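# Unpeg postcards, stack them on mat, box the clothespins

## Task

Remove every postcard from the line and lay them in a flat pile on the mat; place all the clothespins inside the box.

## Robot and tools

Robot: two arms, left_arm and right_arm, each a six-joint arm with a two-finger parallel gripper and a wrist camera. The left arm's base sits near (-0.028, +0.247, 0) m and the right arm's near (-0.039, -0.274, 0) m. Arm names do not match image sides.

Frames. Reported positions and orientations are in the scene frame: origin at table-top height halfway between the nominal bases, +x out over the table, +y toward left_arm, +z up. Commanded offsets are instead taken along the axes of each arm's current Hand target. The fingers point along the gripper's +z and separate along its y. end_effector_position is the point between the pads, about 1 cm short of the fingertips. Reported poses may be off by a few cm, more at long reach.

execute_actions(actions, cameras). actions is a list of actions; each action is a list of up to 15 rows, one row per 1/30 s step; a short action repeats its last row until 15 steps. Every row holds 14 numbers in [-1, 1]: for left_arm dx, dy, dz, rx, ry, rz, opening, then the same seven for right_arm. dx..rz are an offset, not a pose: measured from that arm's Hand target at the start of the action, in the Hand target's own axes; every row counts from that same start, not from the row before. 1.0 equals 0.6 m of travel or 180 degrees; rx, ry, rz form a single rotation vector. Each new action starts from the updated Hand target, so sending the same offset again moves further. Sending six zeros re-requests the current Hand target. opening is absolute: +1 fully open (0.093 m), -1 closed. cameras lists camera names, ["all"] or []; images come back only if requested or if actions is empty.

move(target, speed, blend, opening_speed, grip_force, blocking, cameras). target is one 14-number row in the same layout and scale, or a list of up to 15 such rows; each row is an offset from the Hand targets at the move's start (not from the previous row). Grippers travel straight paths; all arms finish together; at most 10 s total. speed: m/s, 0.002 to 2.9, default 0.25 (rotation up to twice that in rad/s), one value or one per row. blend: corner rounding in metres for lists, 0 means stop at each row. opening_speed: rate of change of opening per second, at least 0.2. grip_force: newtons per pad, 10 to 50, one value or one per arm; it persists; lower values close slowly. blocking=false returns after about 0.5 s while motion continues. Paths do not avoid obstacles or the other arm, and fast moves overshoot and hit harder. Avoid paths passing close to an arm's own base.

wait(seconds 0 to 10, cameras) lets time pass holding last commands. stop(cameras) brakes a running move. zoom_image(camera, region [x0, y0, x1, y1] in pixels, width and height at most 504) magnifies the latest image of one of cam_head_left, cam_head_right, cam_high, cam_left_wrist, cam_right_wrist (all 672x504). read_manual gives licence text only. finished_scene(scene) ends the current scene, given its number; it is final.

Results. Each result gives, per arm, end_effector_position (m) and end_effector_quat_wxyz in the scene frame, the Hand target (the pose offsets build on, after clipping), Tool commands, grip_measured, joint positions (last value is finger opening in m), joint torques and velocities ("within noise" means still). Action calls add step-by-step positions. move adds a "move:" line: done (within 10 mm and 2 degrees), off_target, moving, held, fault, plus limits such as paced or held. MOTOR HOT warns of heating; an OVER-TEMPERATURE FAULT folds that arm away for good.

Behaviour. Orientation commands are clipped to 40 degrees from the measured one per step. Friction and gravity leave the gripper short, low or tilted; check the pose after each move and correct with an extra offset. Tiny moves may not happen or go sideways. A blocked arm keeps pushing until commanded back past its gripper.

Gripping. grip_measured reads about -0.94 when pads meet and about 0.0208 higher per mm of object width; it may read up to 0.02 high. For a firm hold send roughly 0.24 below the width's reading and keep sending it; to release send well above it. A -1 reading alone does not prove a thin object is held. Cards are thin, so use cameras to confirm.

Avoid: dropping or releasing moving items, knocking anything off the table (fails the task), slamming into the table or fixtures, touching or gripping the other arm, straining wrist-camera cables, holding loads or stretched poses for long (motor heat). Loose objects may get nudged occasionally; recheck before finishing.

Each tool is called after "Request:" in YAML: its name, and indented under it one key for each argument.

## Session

Request:
execute_actions:
  actions: []

Scene clock: 0.00 s.
left_arm: end_effector_position=(+0.3586, +0.2620, +0.0910) grip_measured=+1.000 end_effector_quat_wxyz=(+0.572, -0.011, +0.819, +0.041) | right_arm: end_effector_position=(+0.3329, -0.2647, +0.0826) grip_measured=+1.000 end_effector_quat_wxyz=(+0.571, +0.005, +0.821, +0.013)
Joint positions: left_arm=[-0.013 1.532 0.357 0.824 -0.075 0.031 0.093] | right_arm=[-0.002 1.516 0.292 0.869 0.012 0.033 0.093]
Joint velocities: within noise
Joint torques (N m): no reading
Heat: left arm: 33 °C; right arm: 33 °C.
Hand target: left_arm +0.3598, +0.2620, +0.0933; +0.573, -0.011, +0.818, +0.041 | right_arm +0.3358, -0.2646, +0.0892; +0.579, +0.005, +0.815, +0.013
Tool commands: left_gripper/opening=+1.0 right_gripper/opening=+1.0

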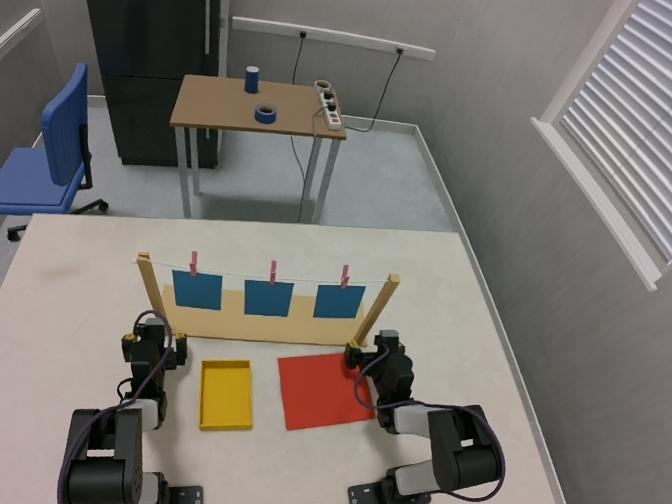

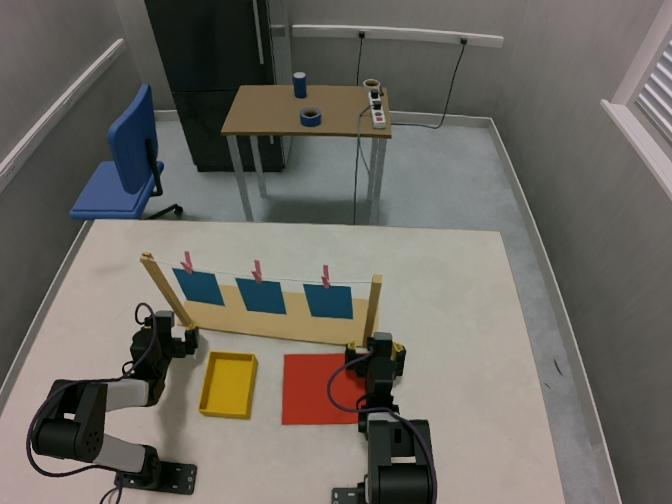

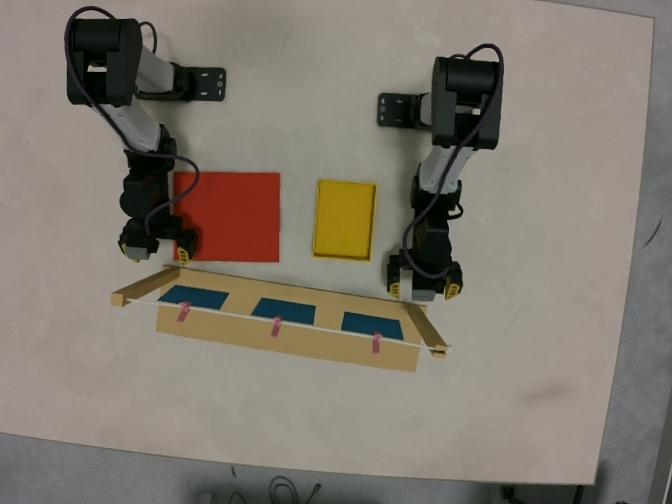

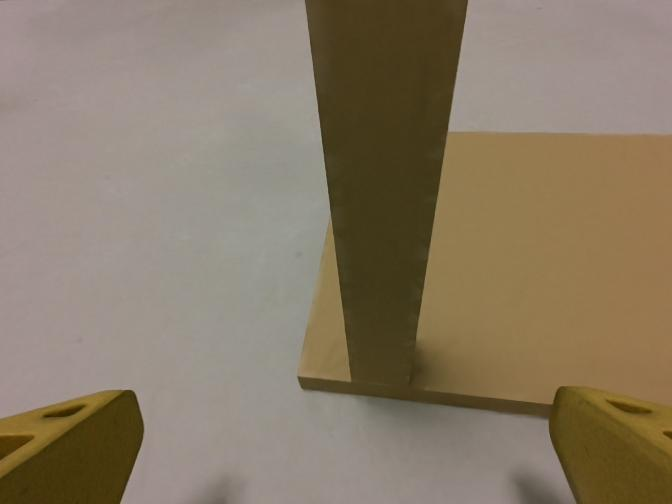

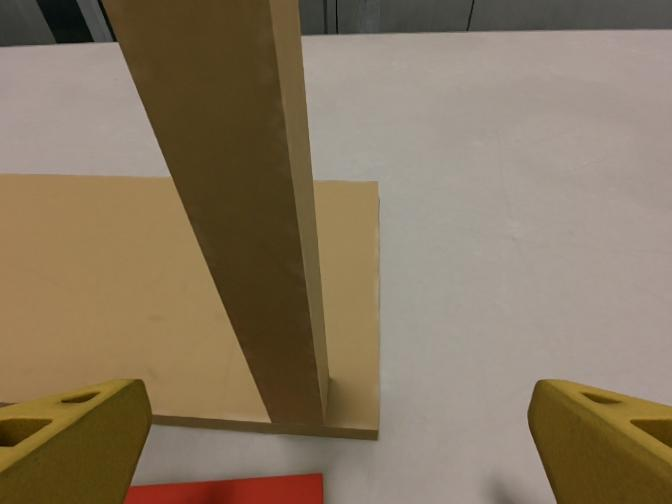

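Request:
move:
  target:
    - [0,0,0,0,0,0,1,-0.1,0.1,-0.16,0,0,0,-0.3]
    - [0,0,0,0,0,0,1,-0.197,0.28,-0.054,-0.217,-0.099,-0.045,-0.3]
  blend: 0.03
  cameras: ["cam_right_wrist","cam_high"]

Scene clock: 10.80 s.
left_arm: end_effector_position=(+0.3586, +0.2620, +0.0910) grip_measured=+1.000 end_effector_quat_wxyz=(+0.572, -0.011, +0.819, +0.041) | right_arm: end_effector_position=(+0.3383, -0.1022, +0.2044) grip_measured=-0.297 end_effector_quat_wxyz=(+0.652, -0.237, +0.679, +0.238)
Joint positions: left_arm=[-0.013 1.532 0.357 0.824 -0.075 0.031 0.093] | right_arm=[0.226 1.453 0.513 0.901 -0.427 -0.002 0.031]
Joint torques (N m): left_arm=[-0.1 -5.27 7.41 2.21 -0.02 -0.12] | right_arm=[-0.54 -4.31 8.57 2.28 -0.33 -0.05]
Heat: left arm: 34 °C; right arm: 34 °C.
Hand target: left_arm +0.3598, +0.2620, +0.0933; +0.573, -0.011, +0.818, +0.041 | right_arm +0.3429, -0.1001, +0.2160; +0.664, -0.242, +0.665, +0.243
Off the commanded pose: left_arm 0.003 m, 0 deg | right_arm 0.013 m, 2 deg.
move: off_target (right_arm)
Images, in order (width x height): cam_high 672x504, cam_right_wrist 672x504.

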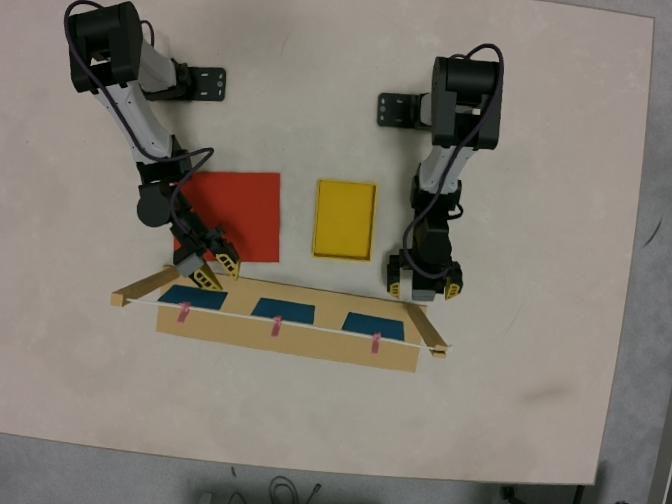

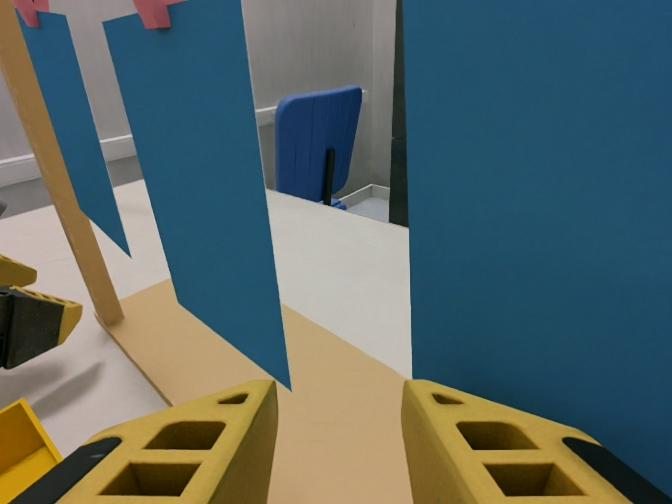

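Request:
move:
  target:
    - [0,0,0,0,0,0,1,0,0.037,0.0,0,0,0,-0.3]
    - [0,0,0,0,0,0,1,0,0.037,0.15,0,0,0,-0.3]
    - [0,0,0,0,0,0,1,0,0.037,0.15,0,0,0,-1]
  speed: 0.12
  opening_speed: 0.5
  cameras: ["cam_right_wrist","cam_high"]

Scene clock: 17.13 s.
left_arm: end_effector_position=(+0.3586, +0.2620, +0.0910) grip_measured=+1.000 end_effector_quat_wxyz=(+0.572, -0.011, +0.819, +0.041) | right_arm: end_effector_position=(+0.3921, -0.0267, +0.2140) grip_measured=-0.974 end_effector_quat_wxyz=(+0.661, -0.246, +0.665, +0.245)
Joint positions: left_arm=[-0.013 1.532 0.357 0.824 -0.075 0.031 0.093] | right_arm=[0.393 1.735 0.816 0.913 -0.284 -0.002 0]
Joint torques (N m): left_arm=[-0.08 -5.38 7.45 2.14 -0.03 -0.09] | right_arm=[0.09 -6.49 8.25 2.05 0.02 -0.04]
Heat: left arm: 34 °C; right arm: 35 °C.
Hand target: left_arm +0.3598, +0.2620, +0.0933; +0.573, -0.011, +0.818, +0.041 | right_arm +0.3973, -0.0249, +0.2159; +0.664, -0.242, +0.665, +0.243
Off the commanded pose: left_arm 0.003 m, 0 deg | right_arm 0.006 m, 1 deg.
move: done
Images, in order (width x height): cam_high 672x504, cam_right_wrist 672x504.

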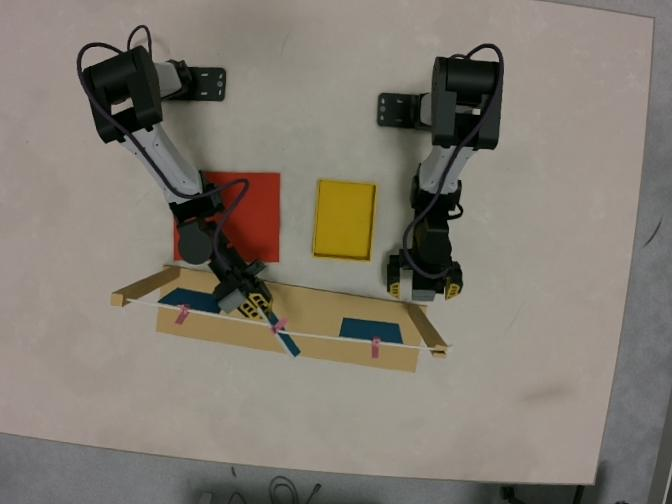

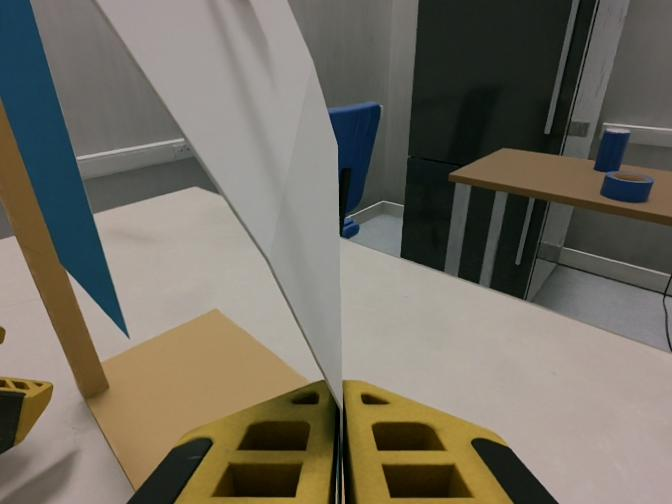

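Request:
move:
  target:
    - [0,0,0,0,0,0,1,0,0.013,0.035,-0.27,0,0,-1]
    - [0,0,0,0,0,0,1,0.05,0.06,-0.05,-0.27,0,0,-1]
  speed: 0.12
  cameras: ["cam_head_left","cam_right_wrist","cam_high"]

Scene clock: 24.73 s.
left_arm: end_effector_position=(+0.3586, +0.2620, +0.0910) grip_measured=+1.000 end_effector_quat_wxyz=(+0.572, -0.011, +0.819, +0.041) | right_arm: end_effector_position=(+0.3571, -0.0165, +0.1691) grip_measured=-0.974 end_effector_quat_wxyz=(+0.492, -0.482, +0.524, +0.501)
Joint positions: left_arm=[-0.013 1.532 0.357 0.824 -0.075 0.031 0.093] | right_arm=[0.192 2.053 1.063 0.933 -1.314 -0.004 0]
Joint torques (N m): left_arm=[-0.27 -5.27 7.36 2.12 0.03 -0.13] | right_arm=[0.08 -12.56 4.97 1.81 -0.26 -0.04]
Heat: left arm: 34 °C; right arm: 36 °C.
Hand target: left_arm +0.3598, +0.2620, +0.0933; +0.573, -0.011, +0.818, +0.041 | right_arm +0.3511, -0.0167, +0.1860; +0.505, -0.494, +0.506, +0.495
Off the commanded pose: left_arm 0.003 m, 0 deg | right_arm 0.018 m, 3 deg.
move: off_target (right_arm)
Images, in order (width x height): cam_head_left 672x504, cam_high 672x504, cam_right_wrist 672x504.

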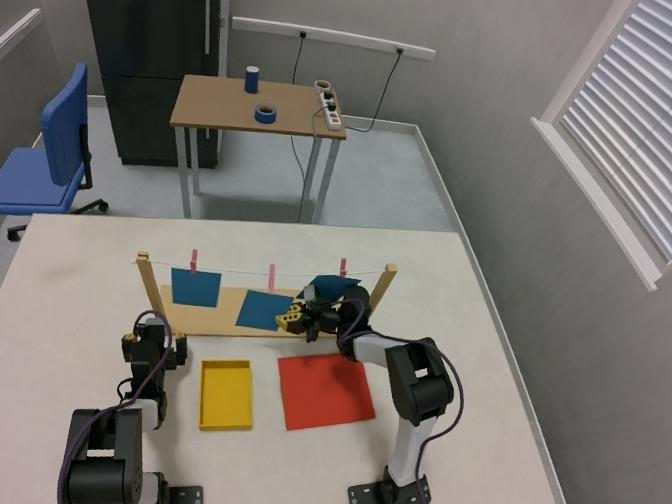

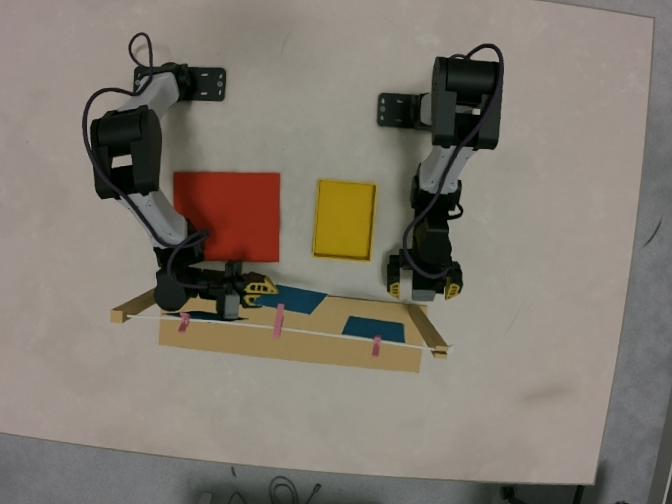

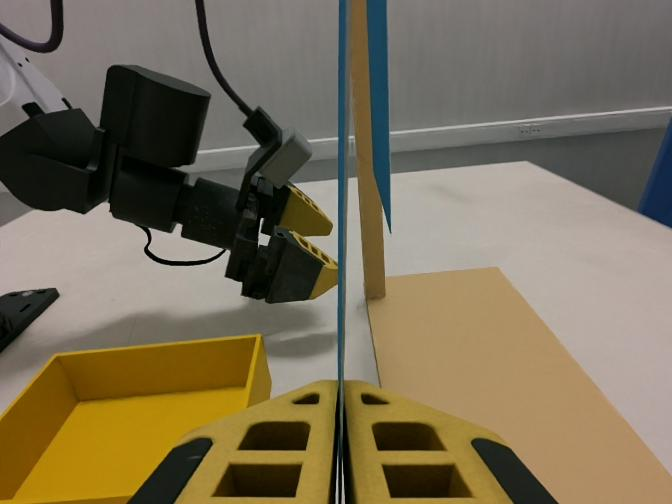

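Request:
move:
  target:
    - [0,0,0,0,0,0,1,0,0.18,-0.02,0,0,0,-1]
    - [0,0,0,0,0,0,1,0.152,0.21,-0.263,0.043,0.212,0.452,-1]
  blend: 0.03
  cameras: ["cam_high","cam_right_wrist"]

Scene clock: 32.87 s.
left_arm: end_effector_position=(+0.3586, +0.2620, +0.0910) grip_measured=+1.000 end_effector_quat_wxyz=(+0.572, -0.011, +0.819, +0.041) | right_arm: end_effector_position=(+0.2192, -0.1698, +0.0958) grip_measured=-0.974 end_effector_quat_wxyz=(-0.075, -0.144, +0.853, +0.496)
Joint positions: left_arm=[-0.013 1.532 0.357 0.824 -0.075 0.031 0.093] | right_arm=[-0.146 1.985 1.266 -1.485 -0.909 -0.767 0]
Joint torques (N m): left_arm=[-0.18 -5.5 7.46 2.15 -0.02 -0.12] | right_arm=[-0.24 -6.69 6.23 -0.76 -0.4 -0.09]
Heat: left arm: 35 °C; right arm: 37 °C.
Hand target: left_arm +0.3598, +0.2620, +0.0933; +0.573, -0.011, +0.818, +0.041 | right_arm +0.2216, -0.1718, +0.0949; -0.081, -0.143, +0.854, +0.493
Off the commanded pose: left_arm 0.003 m, 0 deg | right_arm 0.003 m, 1 deg.
move: done
Images, in order (width x height): cam_high 672x504, cam_right_wrist 672x504.

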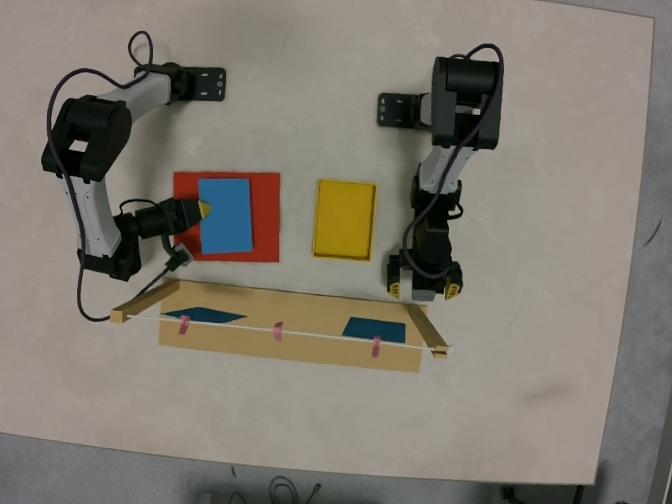

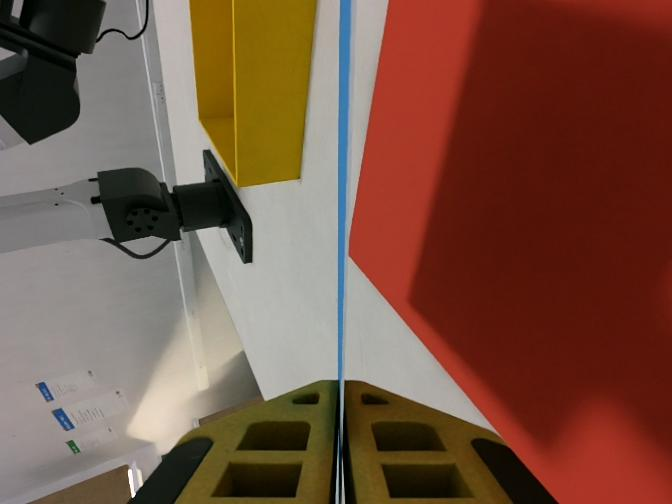

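Request:
move:
  target:
    - [0,0,0,0,0,0,1,-0.002,-0.091,0.062,0,0,0,-1]
    - [0,0,0,0,0,0,1,-0.002,-0.091,0.062,0,0,0,-0.7]
    - [0,0,0,0,0,0,1,-0.002,-0.091,-0.07,0,0,0,-0.7]
  speed: 0.12
  opening_speed: 0.5
  cameras: ["cam_high"]

Scene clock: 40.40 s.
left_arm: end_effector_position=(+0.3586, +0.2620, +0.0910) grip_measured=+1.000 end_effector_quat_wxyz=(+0.572, -0.011, +0.819, +0.041) | right_arm: end_effector_position=(+0.2418, -0.2298, +0.0661) grip_measured=-0.702 end_effector_quat_wxyz=(-0.069, -0.129, +0.861, +0.487)
Joint positions: left_arm=[-0.013 1.532 0.357 0.824 -0.075 0.031 0.093] | right_arm=[-0.316 2.159 1.399 -1.545 -0.804 -0.905 0.011]
Joint torques (N m): left_arm=[-0.25 -5.26 7.46 2.19 -0.03 -0.07] | right_arm=[-0.05 -8.83 5.68 -0.93 -0.4 -0.26]
Heat: left arm: 35 °C; right arm: 38 °C.
Hand target: left_arm +0.3598, +0.2620, +0.0933; +0.573, -0.011, +0.818, +0.041 | right_arm +0.2435, -0.2316, +0.0687; -0.081, -0.143, +0.854, +0.493
Off the commanded pose: left_arm 0.003 m, 0 deg | right_arm 0.004 m, 2 deg.
joint sent to its limit (right arm) — joint 4 (wrist pitch), lower limit. The joint targets still meet the commanded pose.
move: done; target 2's new opening was sent with right_arm's hand 0.017 m and 3 deg from that target
Images, in order (width x height): cam_high 672x504.

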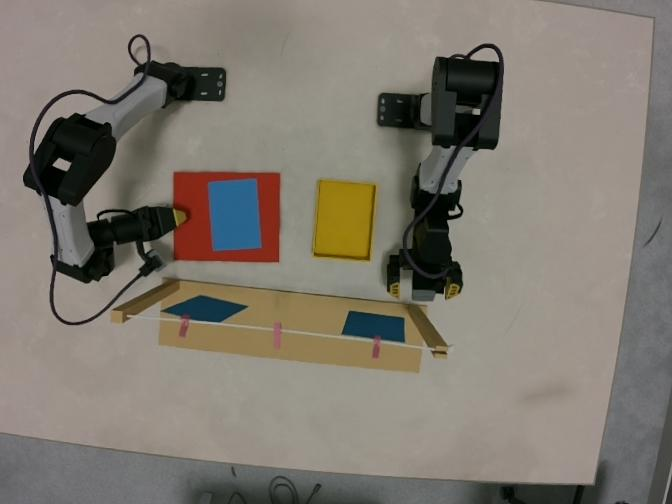

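Request:
move:
  target: [0,0,0,0,0,0,1,-0.31,0.42,0.245,0.169,-0.385,-0.33,-0.3]
  cameras: ["cam_high","cam_right_wrist"]

Scene clock: 49.47 s.
left_arm: end_effector_position=(+0.3586, +0.2620, +0.0910) grip_measured=+1.000 end_effector_quat_wxyz=(+0.572, -0.011, +0.819, +0.041) | right_arm: end_effector_position=(+0.3314, +0.0647, +0.2040) grip_measured=-0.302 end_effector_quat_wxyz=(+0.651, -0.249, +0.675, +0.243)
Joint positions: left_arm=[-0.013 1.532 0.357 0.824 -0.075 0.031 0.093] | right_arm=[0.723 1.745 0.813 0.897 0.045 0.005 0.031]
Joint torques (N m): left_arm=[-0.27 -5.3 7.6 2.16 -0.04 -0.11] | right_arm=[0.08 -6.56 8.68 2.3 0.02 -0.08]
Heat: left arm: 35 °C; right arm: 38 °C.
Hand target: left_arm +0.3598, +0.2620, +0.0933; +0.573, -0.011, +0.818, +0.041 | right_arm +0.3367, +0.0684, +0.2140; +0.664, -0.243, +0.664, +0.243
Off the commanded pose: left_arm 0.003 m, 0 deg | right_arm 0.012 m, 2 deg.
move: off_target (right_arm)
Images, in order (width x height): cam_high 672x504, cam_right_wrist 672x504.

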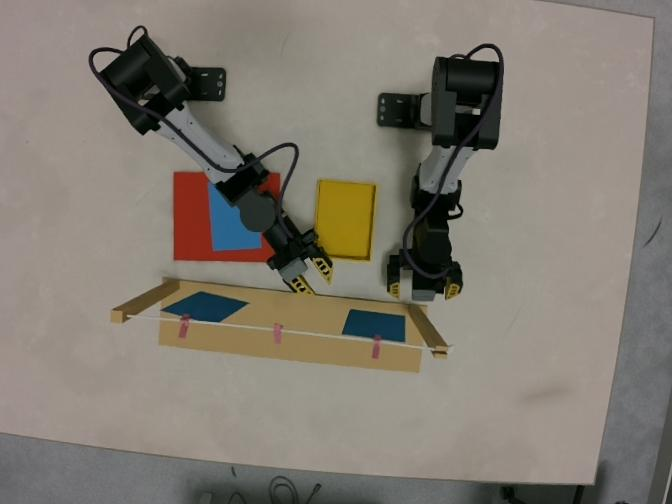

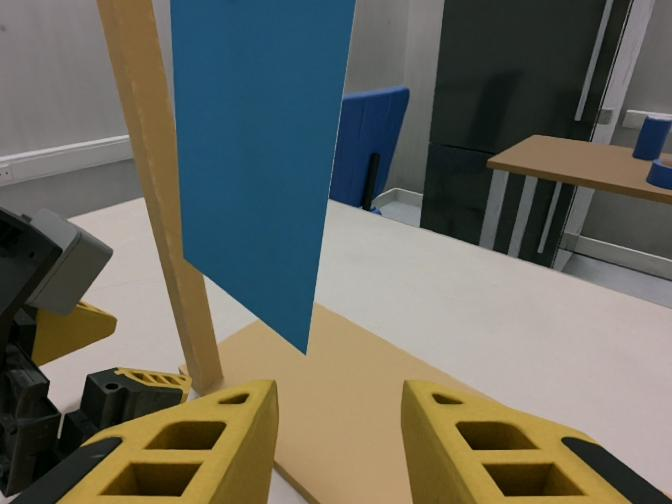

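Request:
move:
  target:
    - [0,0,0,0,0,0,1,0.005,0.017,0.175,0,0,0,-0.3]
    - [0,0,0,0,0,0,1,0.005,0.017,0.175,0,0,0,-1]
  speed: 0.12
  opening_speed: 0.5
  cameras: ["cam_right_wrist"]

Scene clock: 56.40 s.
left_arm: end_effector_position=(+0.3586, +0.2620, +0.0910) grip_measured=+1.000 end_effector_quat_wxyz=(+0.572, -0.011, +0.819, +0.041) | right_arm: end_effector_position=(+0.4053, +0.1411, +0.2096) grip_measured=-0.974 end_effector_quat_wxyz=(+0.661, -0.248, +0.665, +0.245)
Joint positions: left_arm=[-0.013 1.532 0.357 0.824 -0.075 0.031 0.093] | right_arm=[0.734 2.089 1.3 0.783 0.055 -0.002 0]
Joint torques (N m): left_arm=[-0.23 -5.29 7.34 2.17 -0.01 -0.11] | right_arm=[-0.05 -9.4 9.28 2.06 0.04 -0.06]
Heat: left arm: 36 °C; right arm: 39 °C.
Hand target: left_arm +0.3598, +0.2620, +0.0933; +0.573, -0.011, +0.818, +0.041 | right_arm +0.4104, +0.1438, +0.2111; +0.664, -0.243, +0.664, +0.243
Off the commanded pose: left_arm 0.003 m, 0 deg | right_arm 0.006 m, 1 deg.
move: done
Images, in order (width x height): cam_right_wrist 672x504.

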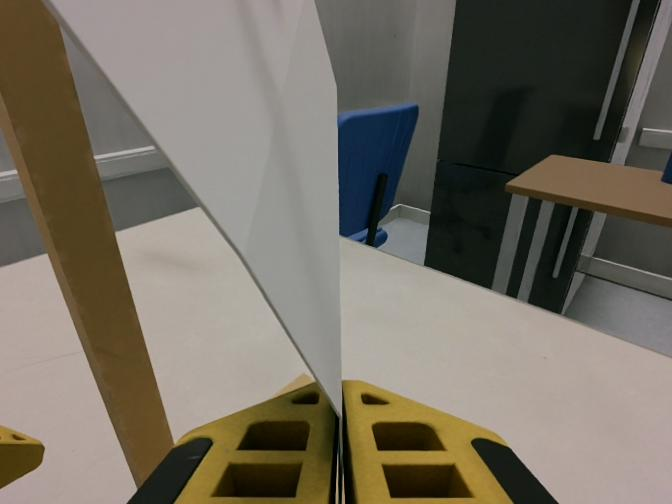

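Request:
move:
  target:
    - [0,0,0,0,0,0,1,0,0.0,-0.12,-0.2,0,0,-1]
    - [0,0,0,0,0,0,1,0.04,0.05,-0.24,-0.27,0,0,-1]
  speed: 0.12
  cameras: ["cam_head_left","cam_right_wrist","cam_high"]

Scene clock: 65.03 s.
left_arm: end_effector_position=(+0.3586, +0.2620, +0.0910) grip_measured=+1.000 end_effector_quat_wxyz=(+0.572, -0.011, +0.819, +0.041) | right_arm: end_effector_position=(+0.2864, +0.0773, +0.1677) grip_measured=-0.974 end_effector_quat_wxyz=(+0.491, -0.486, +0.528, +0.494)
Joint positions: left_arm=[-0.013 1.532 0.357 0.824 -0.075 0.031 0.093] | right_arm=[0.488 1.954 0.912 0.985 -1.011 -0.002 0]
Joint torques (N m): left_arm=[-0.2 -5.31 7.39 2.15 -0.02 -0.1] | right_arm=[-0.44 -11.89 5.08 1.97 -0.37 -0.07]
Heat: left arm: 36 °C; right arm: 42 °C.
Hand target: left_arm +0.3598, +0.2620, +0.0933; +0.573, -0.011, +0.818, +0.041 | right_arm +0.2810, +0.0738, +0.1869; +0.505, -0.495, +0.505, +0.494
Off the commanded pose: left_arm 0.003 m, 0 deg | right_arm 0.020 m, 3 deg.
move: off_target (right_arm)
Images, in order (width x height): cam_head_left 672x504, cam_high 672x504, cam_right_wrist 672x504.

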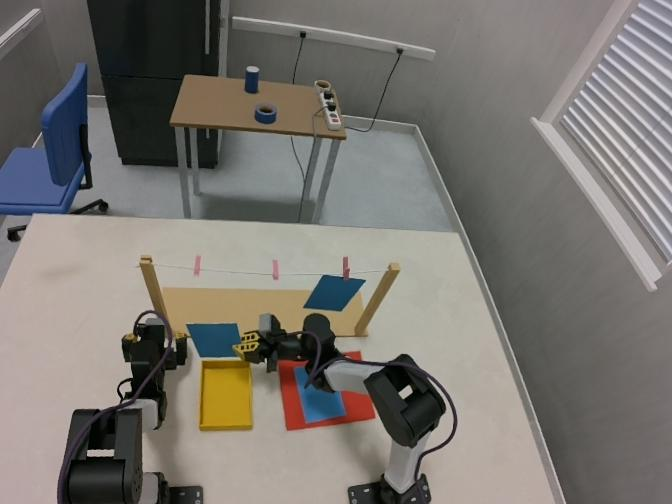

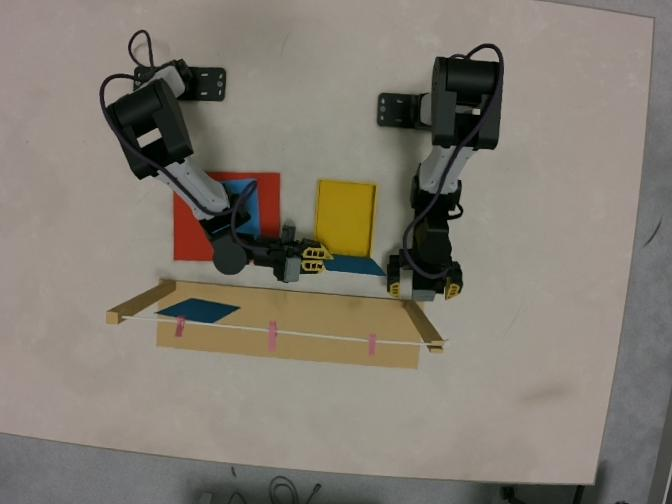

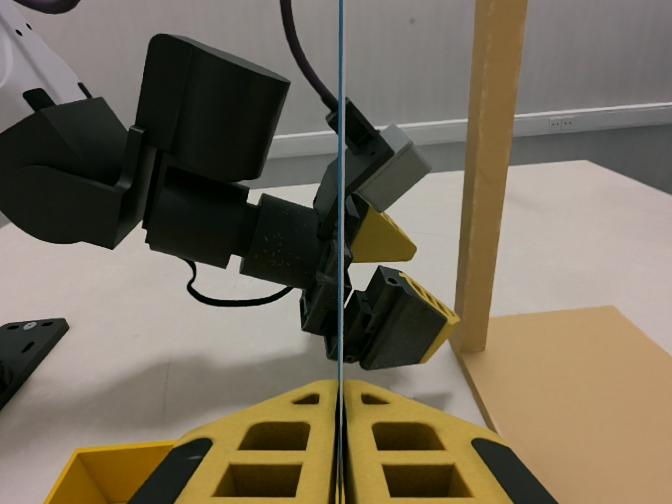

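Request:
move:
  target:
    - [0,0,0,0,0,0,1,0,0.08,-0.2,0,0,0,-1]
    - [0,0,0,0,0,0,1,0.152,0.099,-0.41,0.043,0.212,0.452,-1]
  blend: 0.03
  cameras: ["cam_high","cam_right_wrist"]

Scene clock: 73.07 s.
left_arm: end_effector_position=(+0.3586, +0.2620, +0.0910) grip_measured=+1.000 end_effector_quat_wxyz=(+0.572, -0.011, +0.819, +0.041) | right_arm: end_effector_position=(+0.2137, -0.1687, +0.0966) grip_measured=-0.974 end_effector_quat_wxyz=(-0.075, -0.145, +0.853, +0.496)
Joint positions: left_arm=[-0.013 1.532 0.357 0.824 -0.075 0.031 0.093] | right_arm=[-0.144 1.964 1.24 -1.477 -0.909 -0.765 0]
Joint torques (N m): left_arm=[-0.23 -5.42 7.45 2.14 -0.01 -0.08] | right_arm=[-0.29 -6.56 6.23 -0.77 -0.45 -0.14]
Heat: left arm: 36 °C; right arm: 43 °C.
Hand target: left_arm +0.3598, +0.2620, +0.0933; +0.573, -0.011, +0.818, +0.041 | right_arm +0.2163, -0.1708, +0.0958; -0.080, -0.144, +0.854, +0.493
Off the commanded pose: left_arm 0.003 m, 0 deg | right_arm 0.003 m, 1 deg.
move: done
Images, in order (width x height): cam_high 672x504, cam_right_wrist 672x504.

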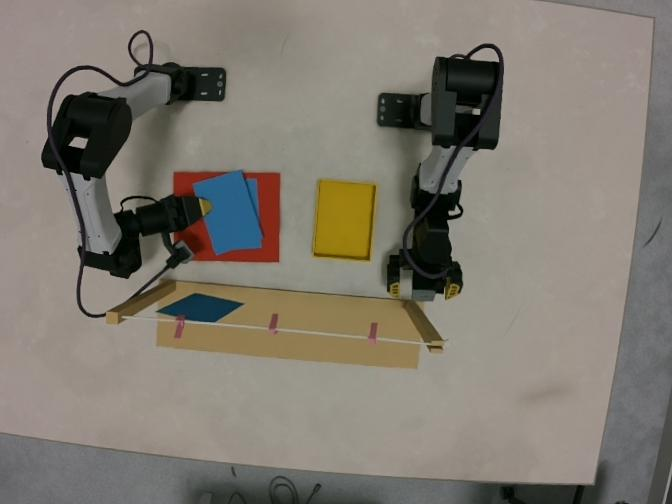

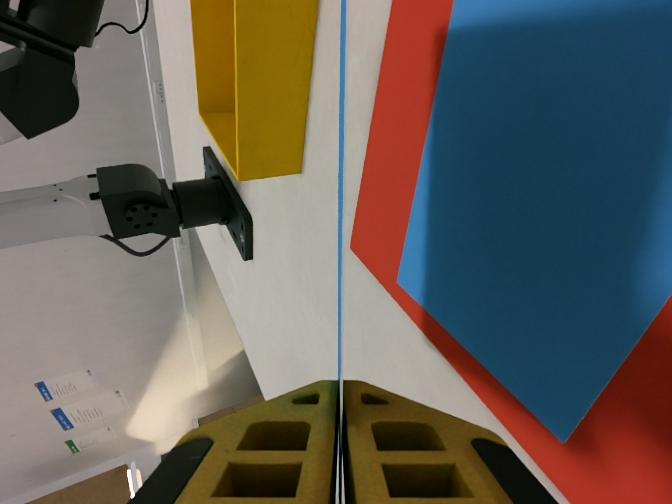

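Request:
move:
  target:
    - [0,0,0,0,0,0,1,-0.002,-0.091,0.062,0,-0.062,0.036,-1]
    - [0,0,0,0,0,0,1,-0.002,-0.091,0.062,0,-0.062,0.036,-0.7]
    - [0,0,0,0,0,0,1,0.02,-0.091,-0.07,0,-0.062,0.036,-0.7]
  speed: 0.12
  opening_speed: 0.5
  cameras: ["cam_high","cam_head_left"]

Scene clock: 81.40 s.
left_arm: end_effector_position=(+0.3586, +0.2620, +0.0910) grip_measured=+1.000 end_effector_quat_wxyz=(+0.572, -0.011, +0.819, +0.041) | right_arm: end_effector_position=(+0.2238, -0.2330, +0.0704) grip_measured=-0.702 end_effector_quat_wxyz=(-0.022, -0.041, +0.864, +0.501)
Joint positions: left_arm=[-0.013 1.532 0.357 0.824 -0.075 0.031 0.093] | right_arm=[-0.394 2.004 1.176 -1.394 -0.894 -0.778 0.011]
Joint torques (N m): left_arm=[-0.16 -5.39 7.51 2.15 -0.03 -0.12] | right_arm=[-0.09 -6.53 5.79 -0.78 -0.44 -0.28]
Heat: left arm: 36 °C; right arm: 42 °C.
Hand target: left_arm +0.3598, +0.2620, +0.0933; +0.573, -0.011, +0.818, +0.041 | right_arm +0.2256, -0.2349, +0.0695; -0.025, -0.047, +0.865, +0.499
Off the commanded pose: left_arm 0.003 m, 0 deg | right_arm 0.003 m, 1 deg.
move: done; target 2's new opening was sent with right_arm's hand 0.014 m and 5 deg from that target
Images, in order (width x height): cam_head_left 672x504, cam_high 672x504.

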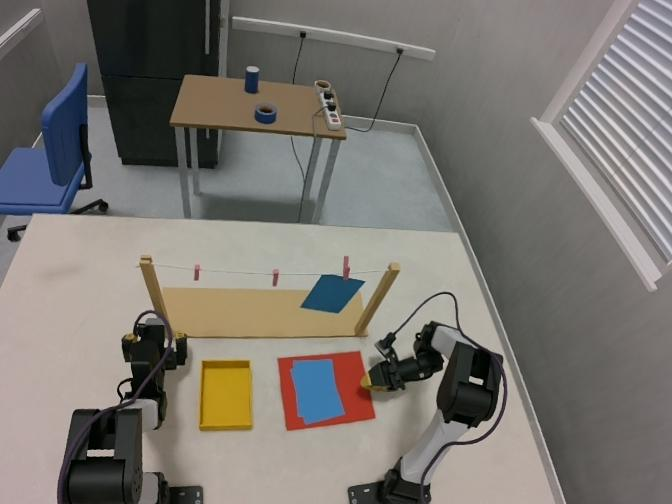

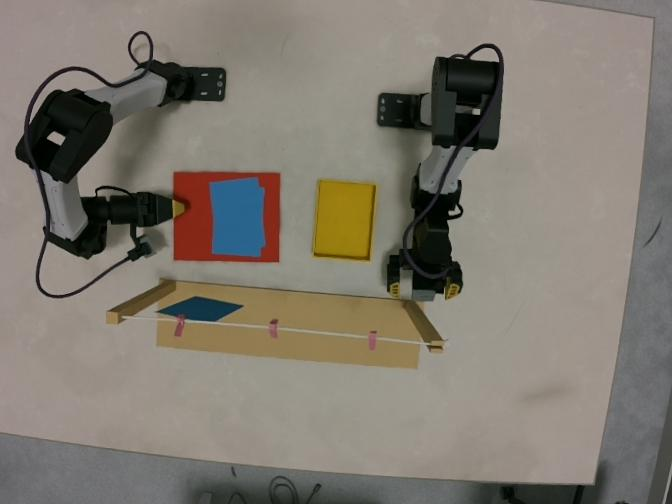

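Request:
move:
  target:
    - [-0.1,-0.1,-0.16,0,0,0,-0.3,0,0,-0.1,0,0,0,-0.7]
    - [-0.168,-0.465,-0.175,0.299,-0.11,0.036,-0.3,0,0,-0.1,0,0,0,-0.7]
  blend: 0.03
  cameras: ["cam_high","cam_left_wrist"]

Scene clock: 89.57 s.
left_arm: end_effector_position=(+0.3116, -0.0198, +0.1956) grip_measured=-0.298 end_effector_quat_wxyz=(+0.626, +0.292, +0.660, -0.295) | right_arm: end_effector_position=(+0.2286, -0.2828, +0.0882) grip_measured=-0.702 end_effector_quat_wxyz=(-0.009, -0.015, +0.874, +0.486)
Joint positions: left_arm=[-0.566 1.531 0.545 0.942 0.31 -0.011 0.031] | right_arm=[-0.54 2.028 1.306 -1.545 -0.814 -0.853 0.011]
Joint torques (N m): left_arm=[-0.98 -4.44 10.69 2.47 0.1 0.01] | right_arm=[-0.27 -10.91 6.04 -0.89 -0.4 -0.21]
Heat: left arm: 37 °C; right arm: 43 °C.
Hand target: left_arm +0.3142, -0.0273, +0.2084; +0.640, +0.299, +0.641, -0.299 | right_arm +0.2310, -0.2866, +0.0995; -0.025, -0.046, +0.865, +0.499
Off the commanded pose: left_arm 0.015 m, 3 deg | right_arm 0.012 m, 4 deg.
joint sent to its limit (right arm) — joint 4 (wrist pitch), lower limit. The joint targets are off in orientation, not in position.
move: off_target (left_arm, right_arm)
Images, in order (width x height): cam_high 672x504, cam_left_wrist 672x504.

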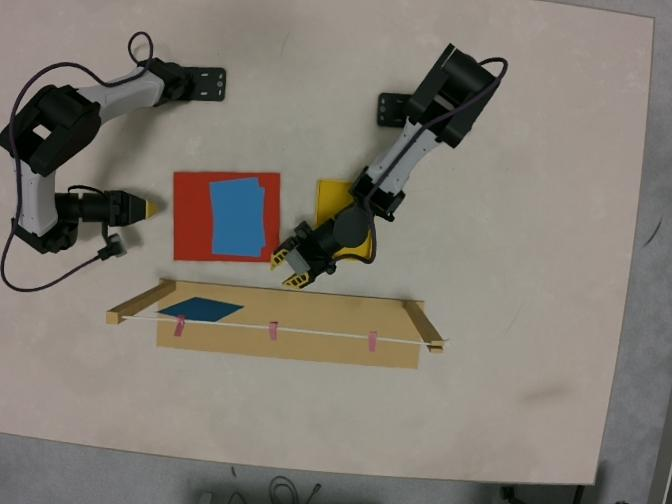

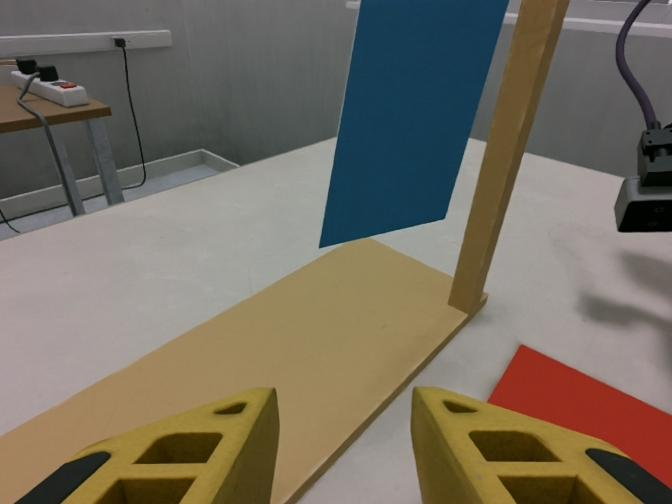

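Request:
move:
  target:
    - [-0.015,0.015,0.25,0,0,0,-0.3,0,0,0,0,0,0,-0.7]
    - [-0.015,0.015,0.25,0,0,0,-1,0,0,0,0,0,0,-0.7]
  speed: 0.13
  opening_speed: 0.5
  cameras: ["cam_left_wrist","cam_high"]

Scene clock: 95.53 s.
left_arm: end_effector_position=(+0.4138, -0.1300, +0.2178) grip_measured=-0.979 end_effector_quat_wxyz=(+0.638, +0.297, +0.642, -0.303) | right_arm: end_effector_position=(+0.2286, -0.2828, +0.0882) grip_measured=-0.702 end_effector_quat_wxyz=(-0.009, -0.015, +0.874, +0.486)
Joint positions: left_arm=[-0.657 1.997 1.189 0.807 0.238 -0.01 0] | right_arm=[-0.54 2.028 1.306 -1.545 -0.814 -0.853 0.011]
Joint torques (N m): left_arm=[-1.03 -8.28 11.75 2.15 -0.13 0.04] | right_arm=[-0.27 -10.92 6.04 -0.89 -0.4 -0.21]
Heat: left arm: 38 °C; right arm: 45 °C.
Hand target: left_arm +0.4174, -0.1366, +0.2174; +0.641, +0.299, +0.641, -0.299 | right_arm +0.2310, -0.2866, +0.0995; -0.025, -0.046, +0.865, +0.499
Off the commanded pose: left_arm 0.007 m, 1 deg | right_arm 0.012 m, 4 deg.
joint sent to its limit (right arm) — joint 4 (wrist pitch), lower limit. The joint targets are off in orientation, not in position.
move: off_target (right_arm)
Images, in order (width x height): cam_high 672x504, cam_left_wrist 672x504.

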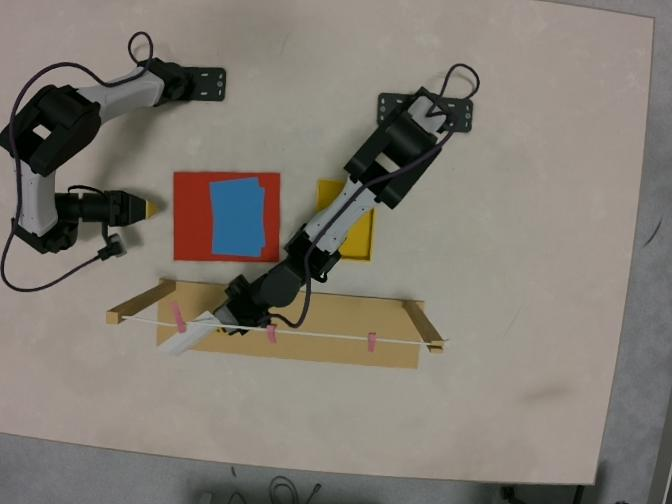

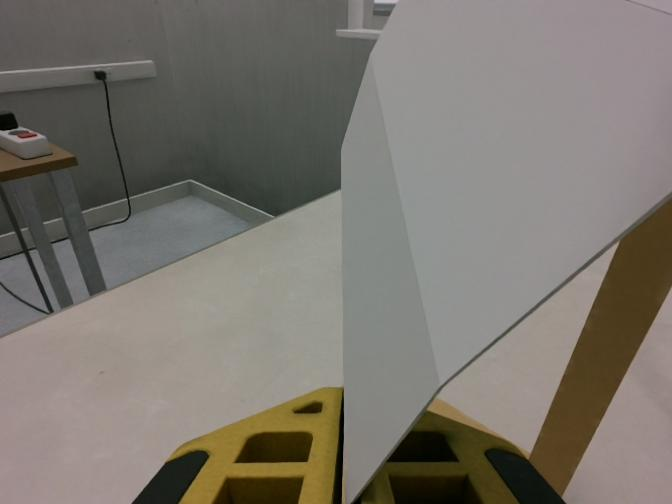

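Request:
move:
  target:
    - [0,-0.03,-0.11,0.2,0,0,-1,0,0,0,0,0,0,-0.7]
    - [0.03,-0.08,-0.2,0.2,0,0,-1,0,0,0,0,0,0,-0.7]
  speed: 0.12
  cameras: ["cam_head_left","cam_high","cam_left_wrist"]

Scene clock: 102.83 s.
left_arm: end_effector_position=(+0.3062, -0.0792, +0.1878) grip_measured=-0.979 end_effector_quat_wxyz=(+0.499, +0.478, +0.531, -0.490) | right_arm: end_effector_position=(+0.2286, -0.2828, +0.0882) grip_measured=-0.702 end_effector_quat_wxyz=(-0.009, -0.015, +0.874, +0.486)
Joint positions: left_arm=[-0.474 1.88 0.898 0.94 1.053 -0.006 0] | right_arm=[-0.54 2.028 1.306 -1.545 -0.814 -0.853 0.011]
Joint torques (N m): left_arm=[0.16 -10.92 6.12 2.03 0.02 -0.03] | right_arm=[-0.27 -10.92 6.02 -0.89 -0.4 -0.22]
Heat: left arm: 39 °C; right arm: 46 °C.
Hand target: left_arm +0.3035, -0.0753, +0.1995; +0.517, +0.482, +0.517, -0.483 | right_arm +0.2310, -0.2866, +0.0995; -0.025, -0.046, +0.865, +0.499
Off the commanded pose: left_arm 0.013 m, 3 deg | right_arm 0.012 m, 4 deg.
joint sent to its limit (right arm) — joint 4 (wrist pitch), lower limit. The joint targets are off in orientation, not in position.
move: off_target (left_arm, right_arm)
Images, in order (width x height): cam_head_left 672x504, cam_high 672x504, cam_left_wrist 672x504.

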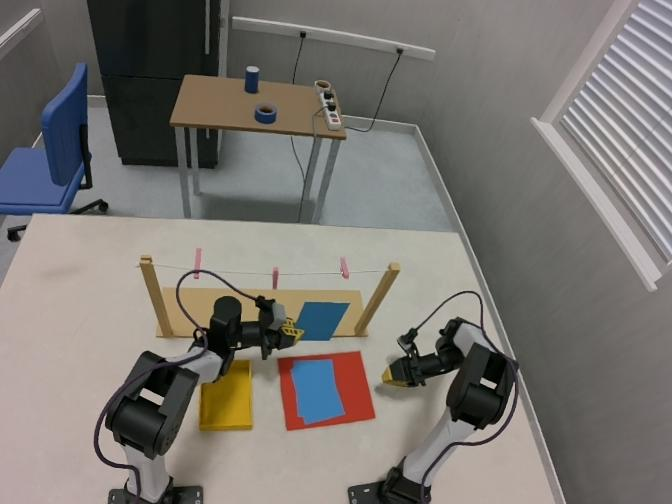

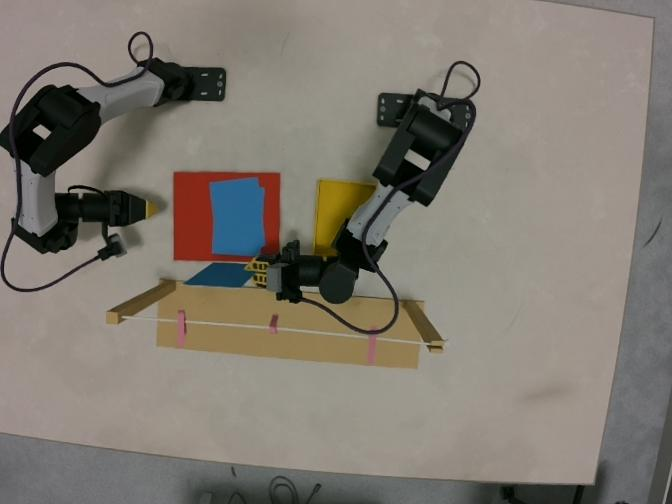

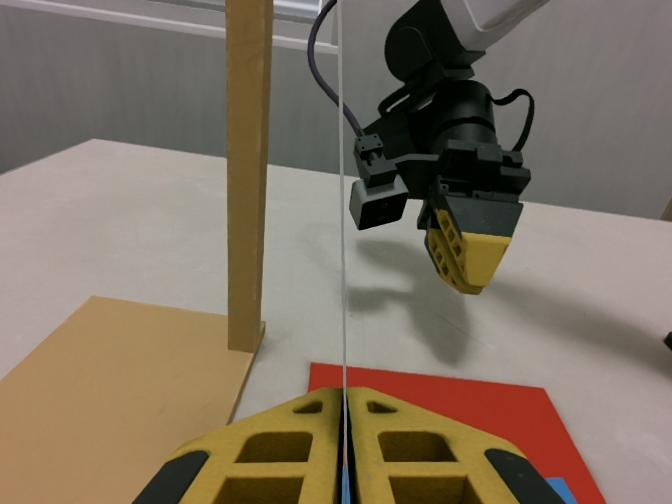

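Request:
move:
  target: [0.16,-0.108,0.0,-0.071,0.188,-0.464,-1,0,0,0,0,0,0,-0.7]
  speed: 0.2
  cameras: ["cam_high"]

Scene clock: 110.63 s.
left_arm: end_effector_position=(+0.2405, -0.0752, +0.1038) grip_measured=-0.979 end_effector_quat_wxyz=(-0.027, +0.078, +0.863, -0.498) | right_arm: end_effector_position=(+0.2286, -0.2828, +0.0882) grip_measured=-0.702 end_effector_quat_wxyz=(-0.009, -0.015, +0.874, +0.486)
Joint positions: left_arm=[-0.571 1.789 1.045 -0.228 0.917 -0.674 0] | right_arm=[-0.54 2.028 1.306 -1.545 -0.814 -0.853 0.011]
Joint torques (N m): left_arm=[-1.22 -6.49 10.7 1.13 0.51 -0.12] | right_arm=[-0.25 -10.91 6.04 -0.89 -0.4 -0.21]
Heat: left arm: 39 °C; right arm: 48 °C.
Hand target: left_arm +0.2389, -0.0797, +0.1035; -0.042, +0.076, +0.864, -0.497 | right_arm +0.2310, -0.2866, +0.0995; -0.025, -0.046, +0.865, +0.499
Off the commanded pose: left_arm 0.005 m, 2 deg | right_arm 0.012 m, 4 deg.
joint sent to its limit (right arm) — joint 4 (wrist pitch), lower limit. The joint targets are off in orientation, not in position.
move: off_target (right_arm)
Images, in order (width x height): cam_high 672x504.

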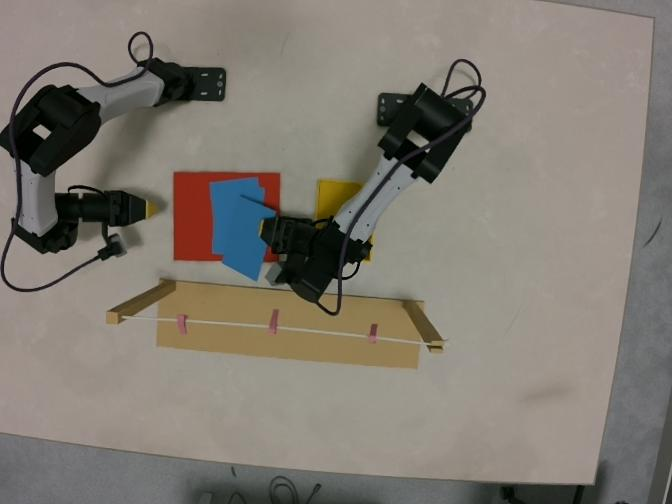

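Request:
move:
  target:
    - [0.071,0.0,0.05,0,-0.072,-0.042,-1,0,0,0,0,0,0,-0.7]
    - [0.071,0.068,0.092,0,-0.072,-0.042,-1,0,0,0,0,0,0,-0.7]
  speed: 0.12
  cameras: ["cam_high","cam_head_left"]

Scene clock: 118.27 s.
left_arm: end_effector_position=(+0.1994, -0.1056, +0.0654) grip_measured=-0.979 end_effector_quat_wxyz=(+0.039, -0.017, +0.849, -0.527) | right_arm: end_effector_position=(+0.2286, -0.2828, +0.0882) grip_measured=-0.702 end_effector_quat_wxyz=(-0.009, -0.015, +0.874, +0.486)
Joint positions: left_arm=[-0.778 1.758 0.648 0.532 0.631 -1.149 0] | right_arm=[-0.54 2.028 1.306 -1.545 -0.814 -0.853 0.011]
Joint torques (N m): left_arm=[-1.21 -4.68 4.77 1.66 -0.1 -0.12] | right_arm=[-0.28 -10.91 6.02 -0.89 -0.41 -0.22]
Heat: left arm: 40 °C; right arm: 49 °C.
Hand target: left_arm +0.1923, -0.0992, +0.0403; +0.023, -0.038, +0.866, -0.498 | right_arm +0.2310, -0.2866, +0.0995; -0.025, -0.046, +0.865, +0.499
Off the commanded pose: left_arm 0.027 m, 5 deg | right_arm 0.012 m, 4 deg.
joint sent to its limit (right arm) — joint 4 (wrist pitch), lower limit. The joint targets are off in orientation, not in position.
move: off_target (left_arm, right_arm)
Images, in order (width x height): cam_head_left 672x504, cam_high 672x504.

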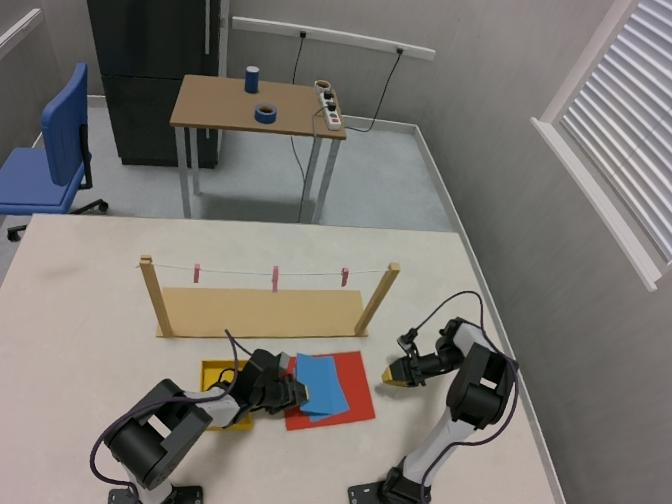

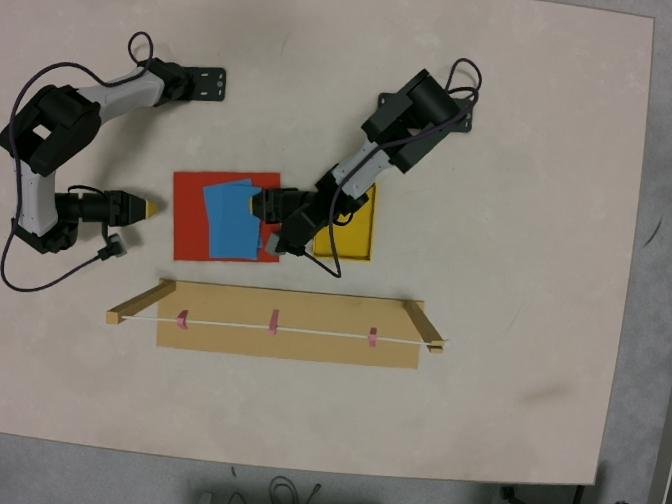

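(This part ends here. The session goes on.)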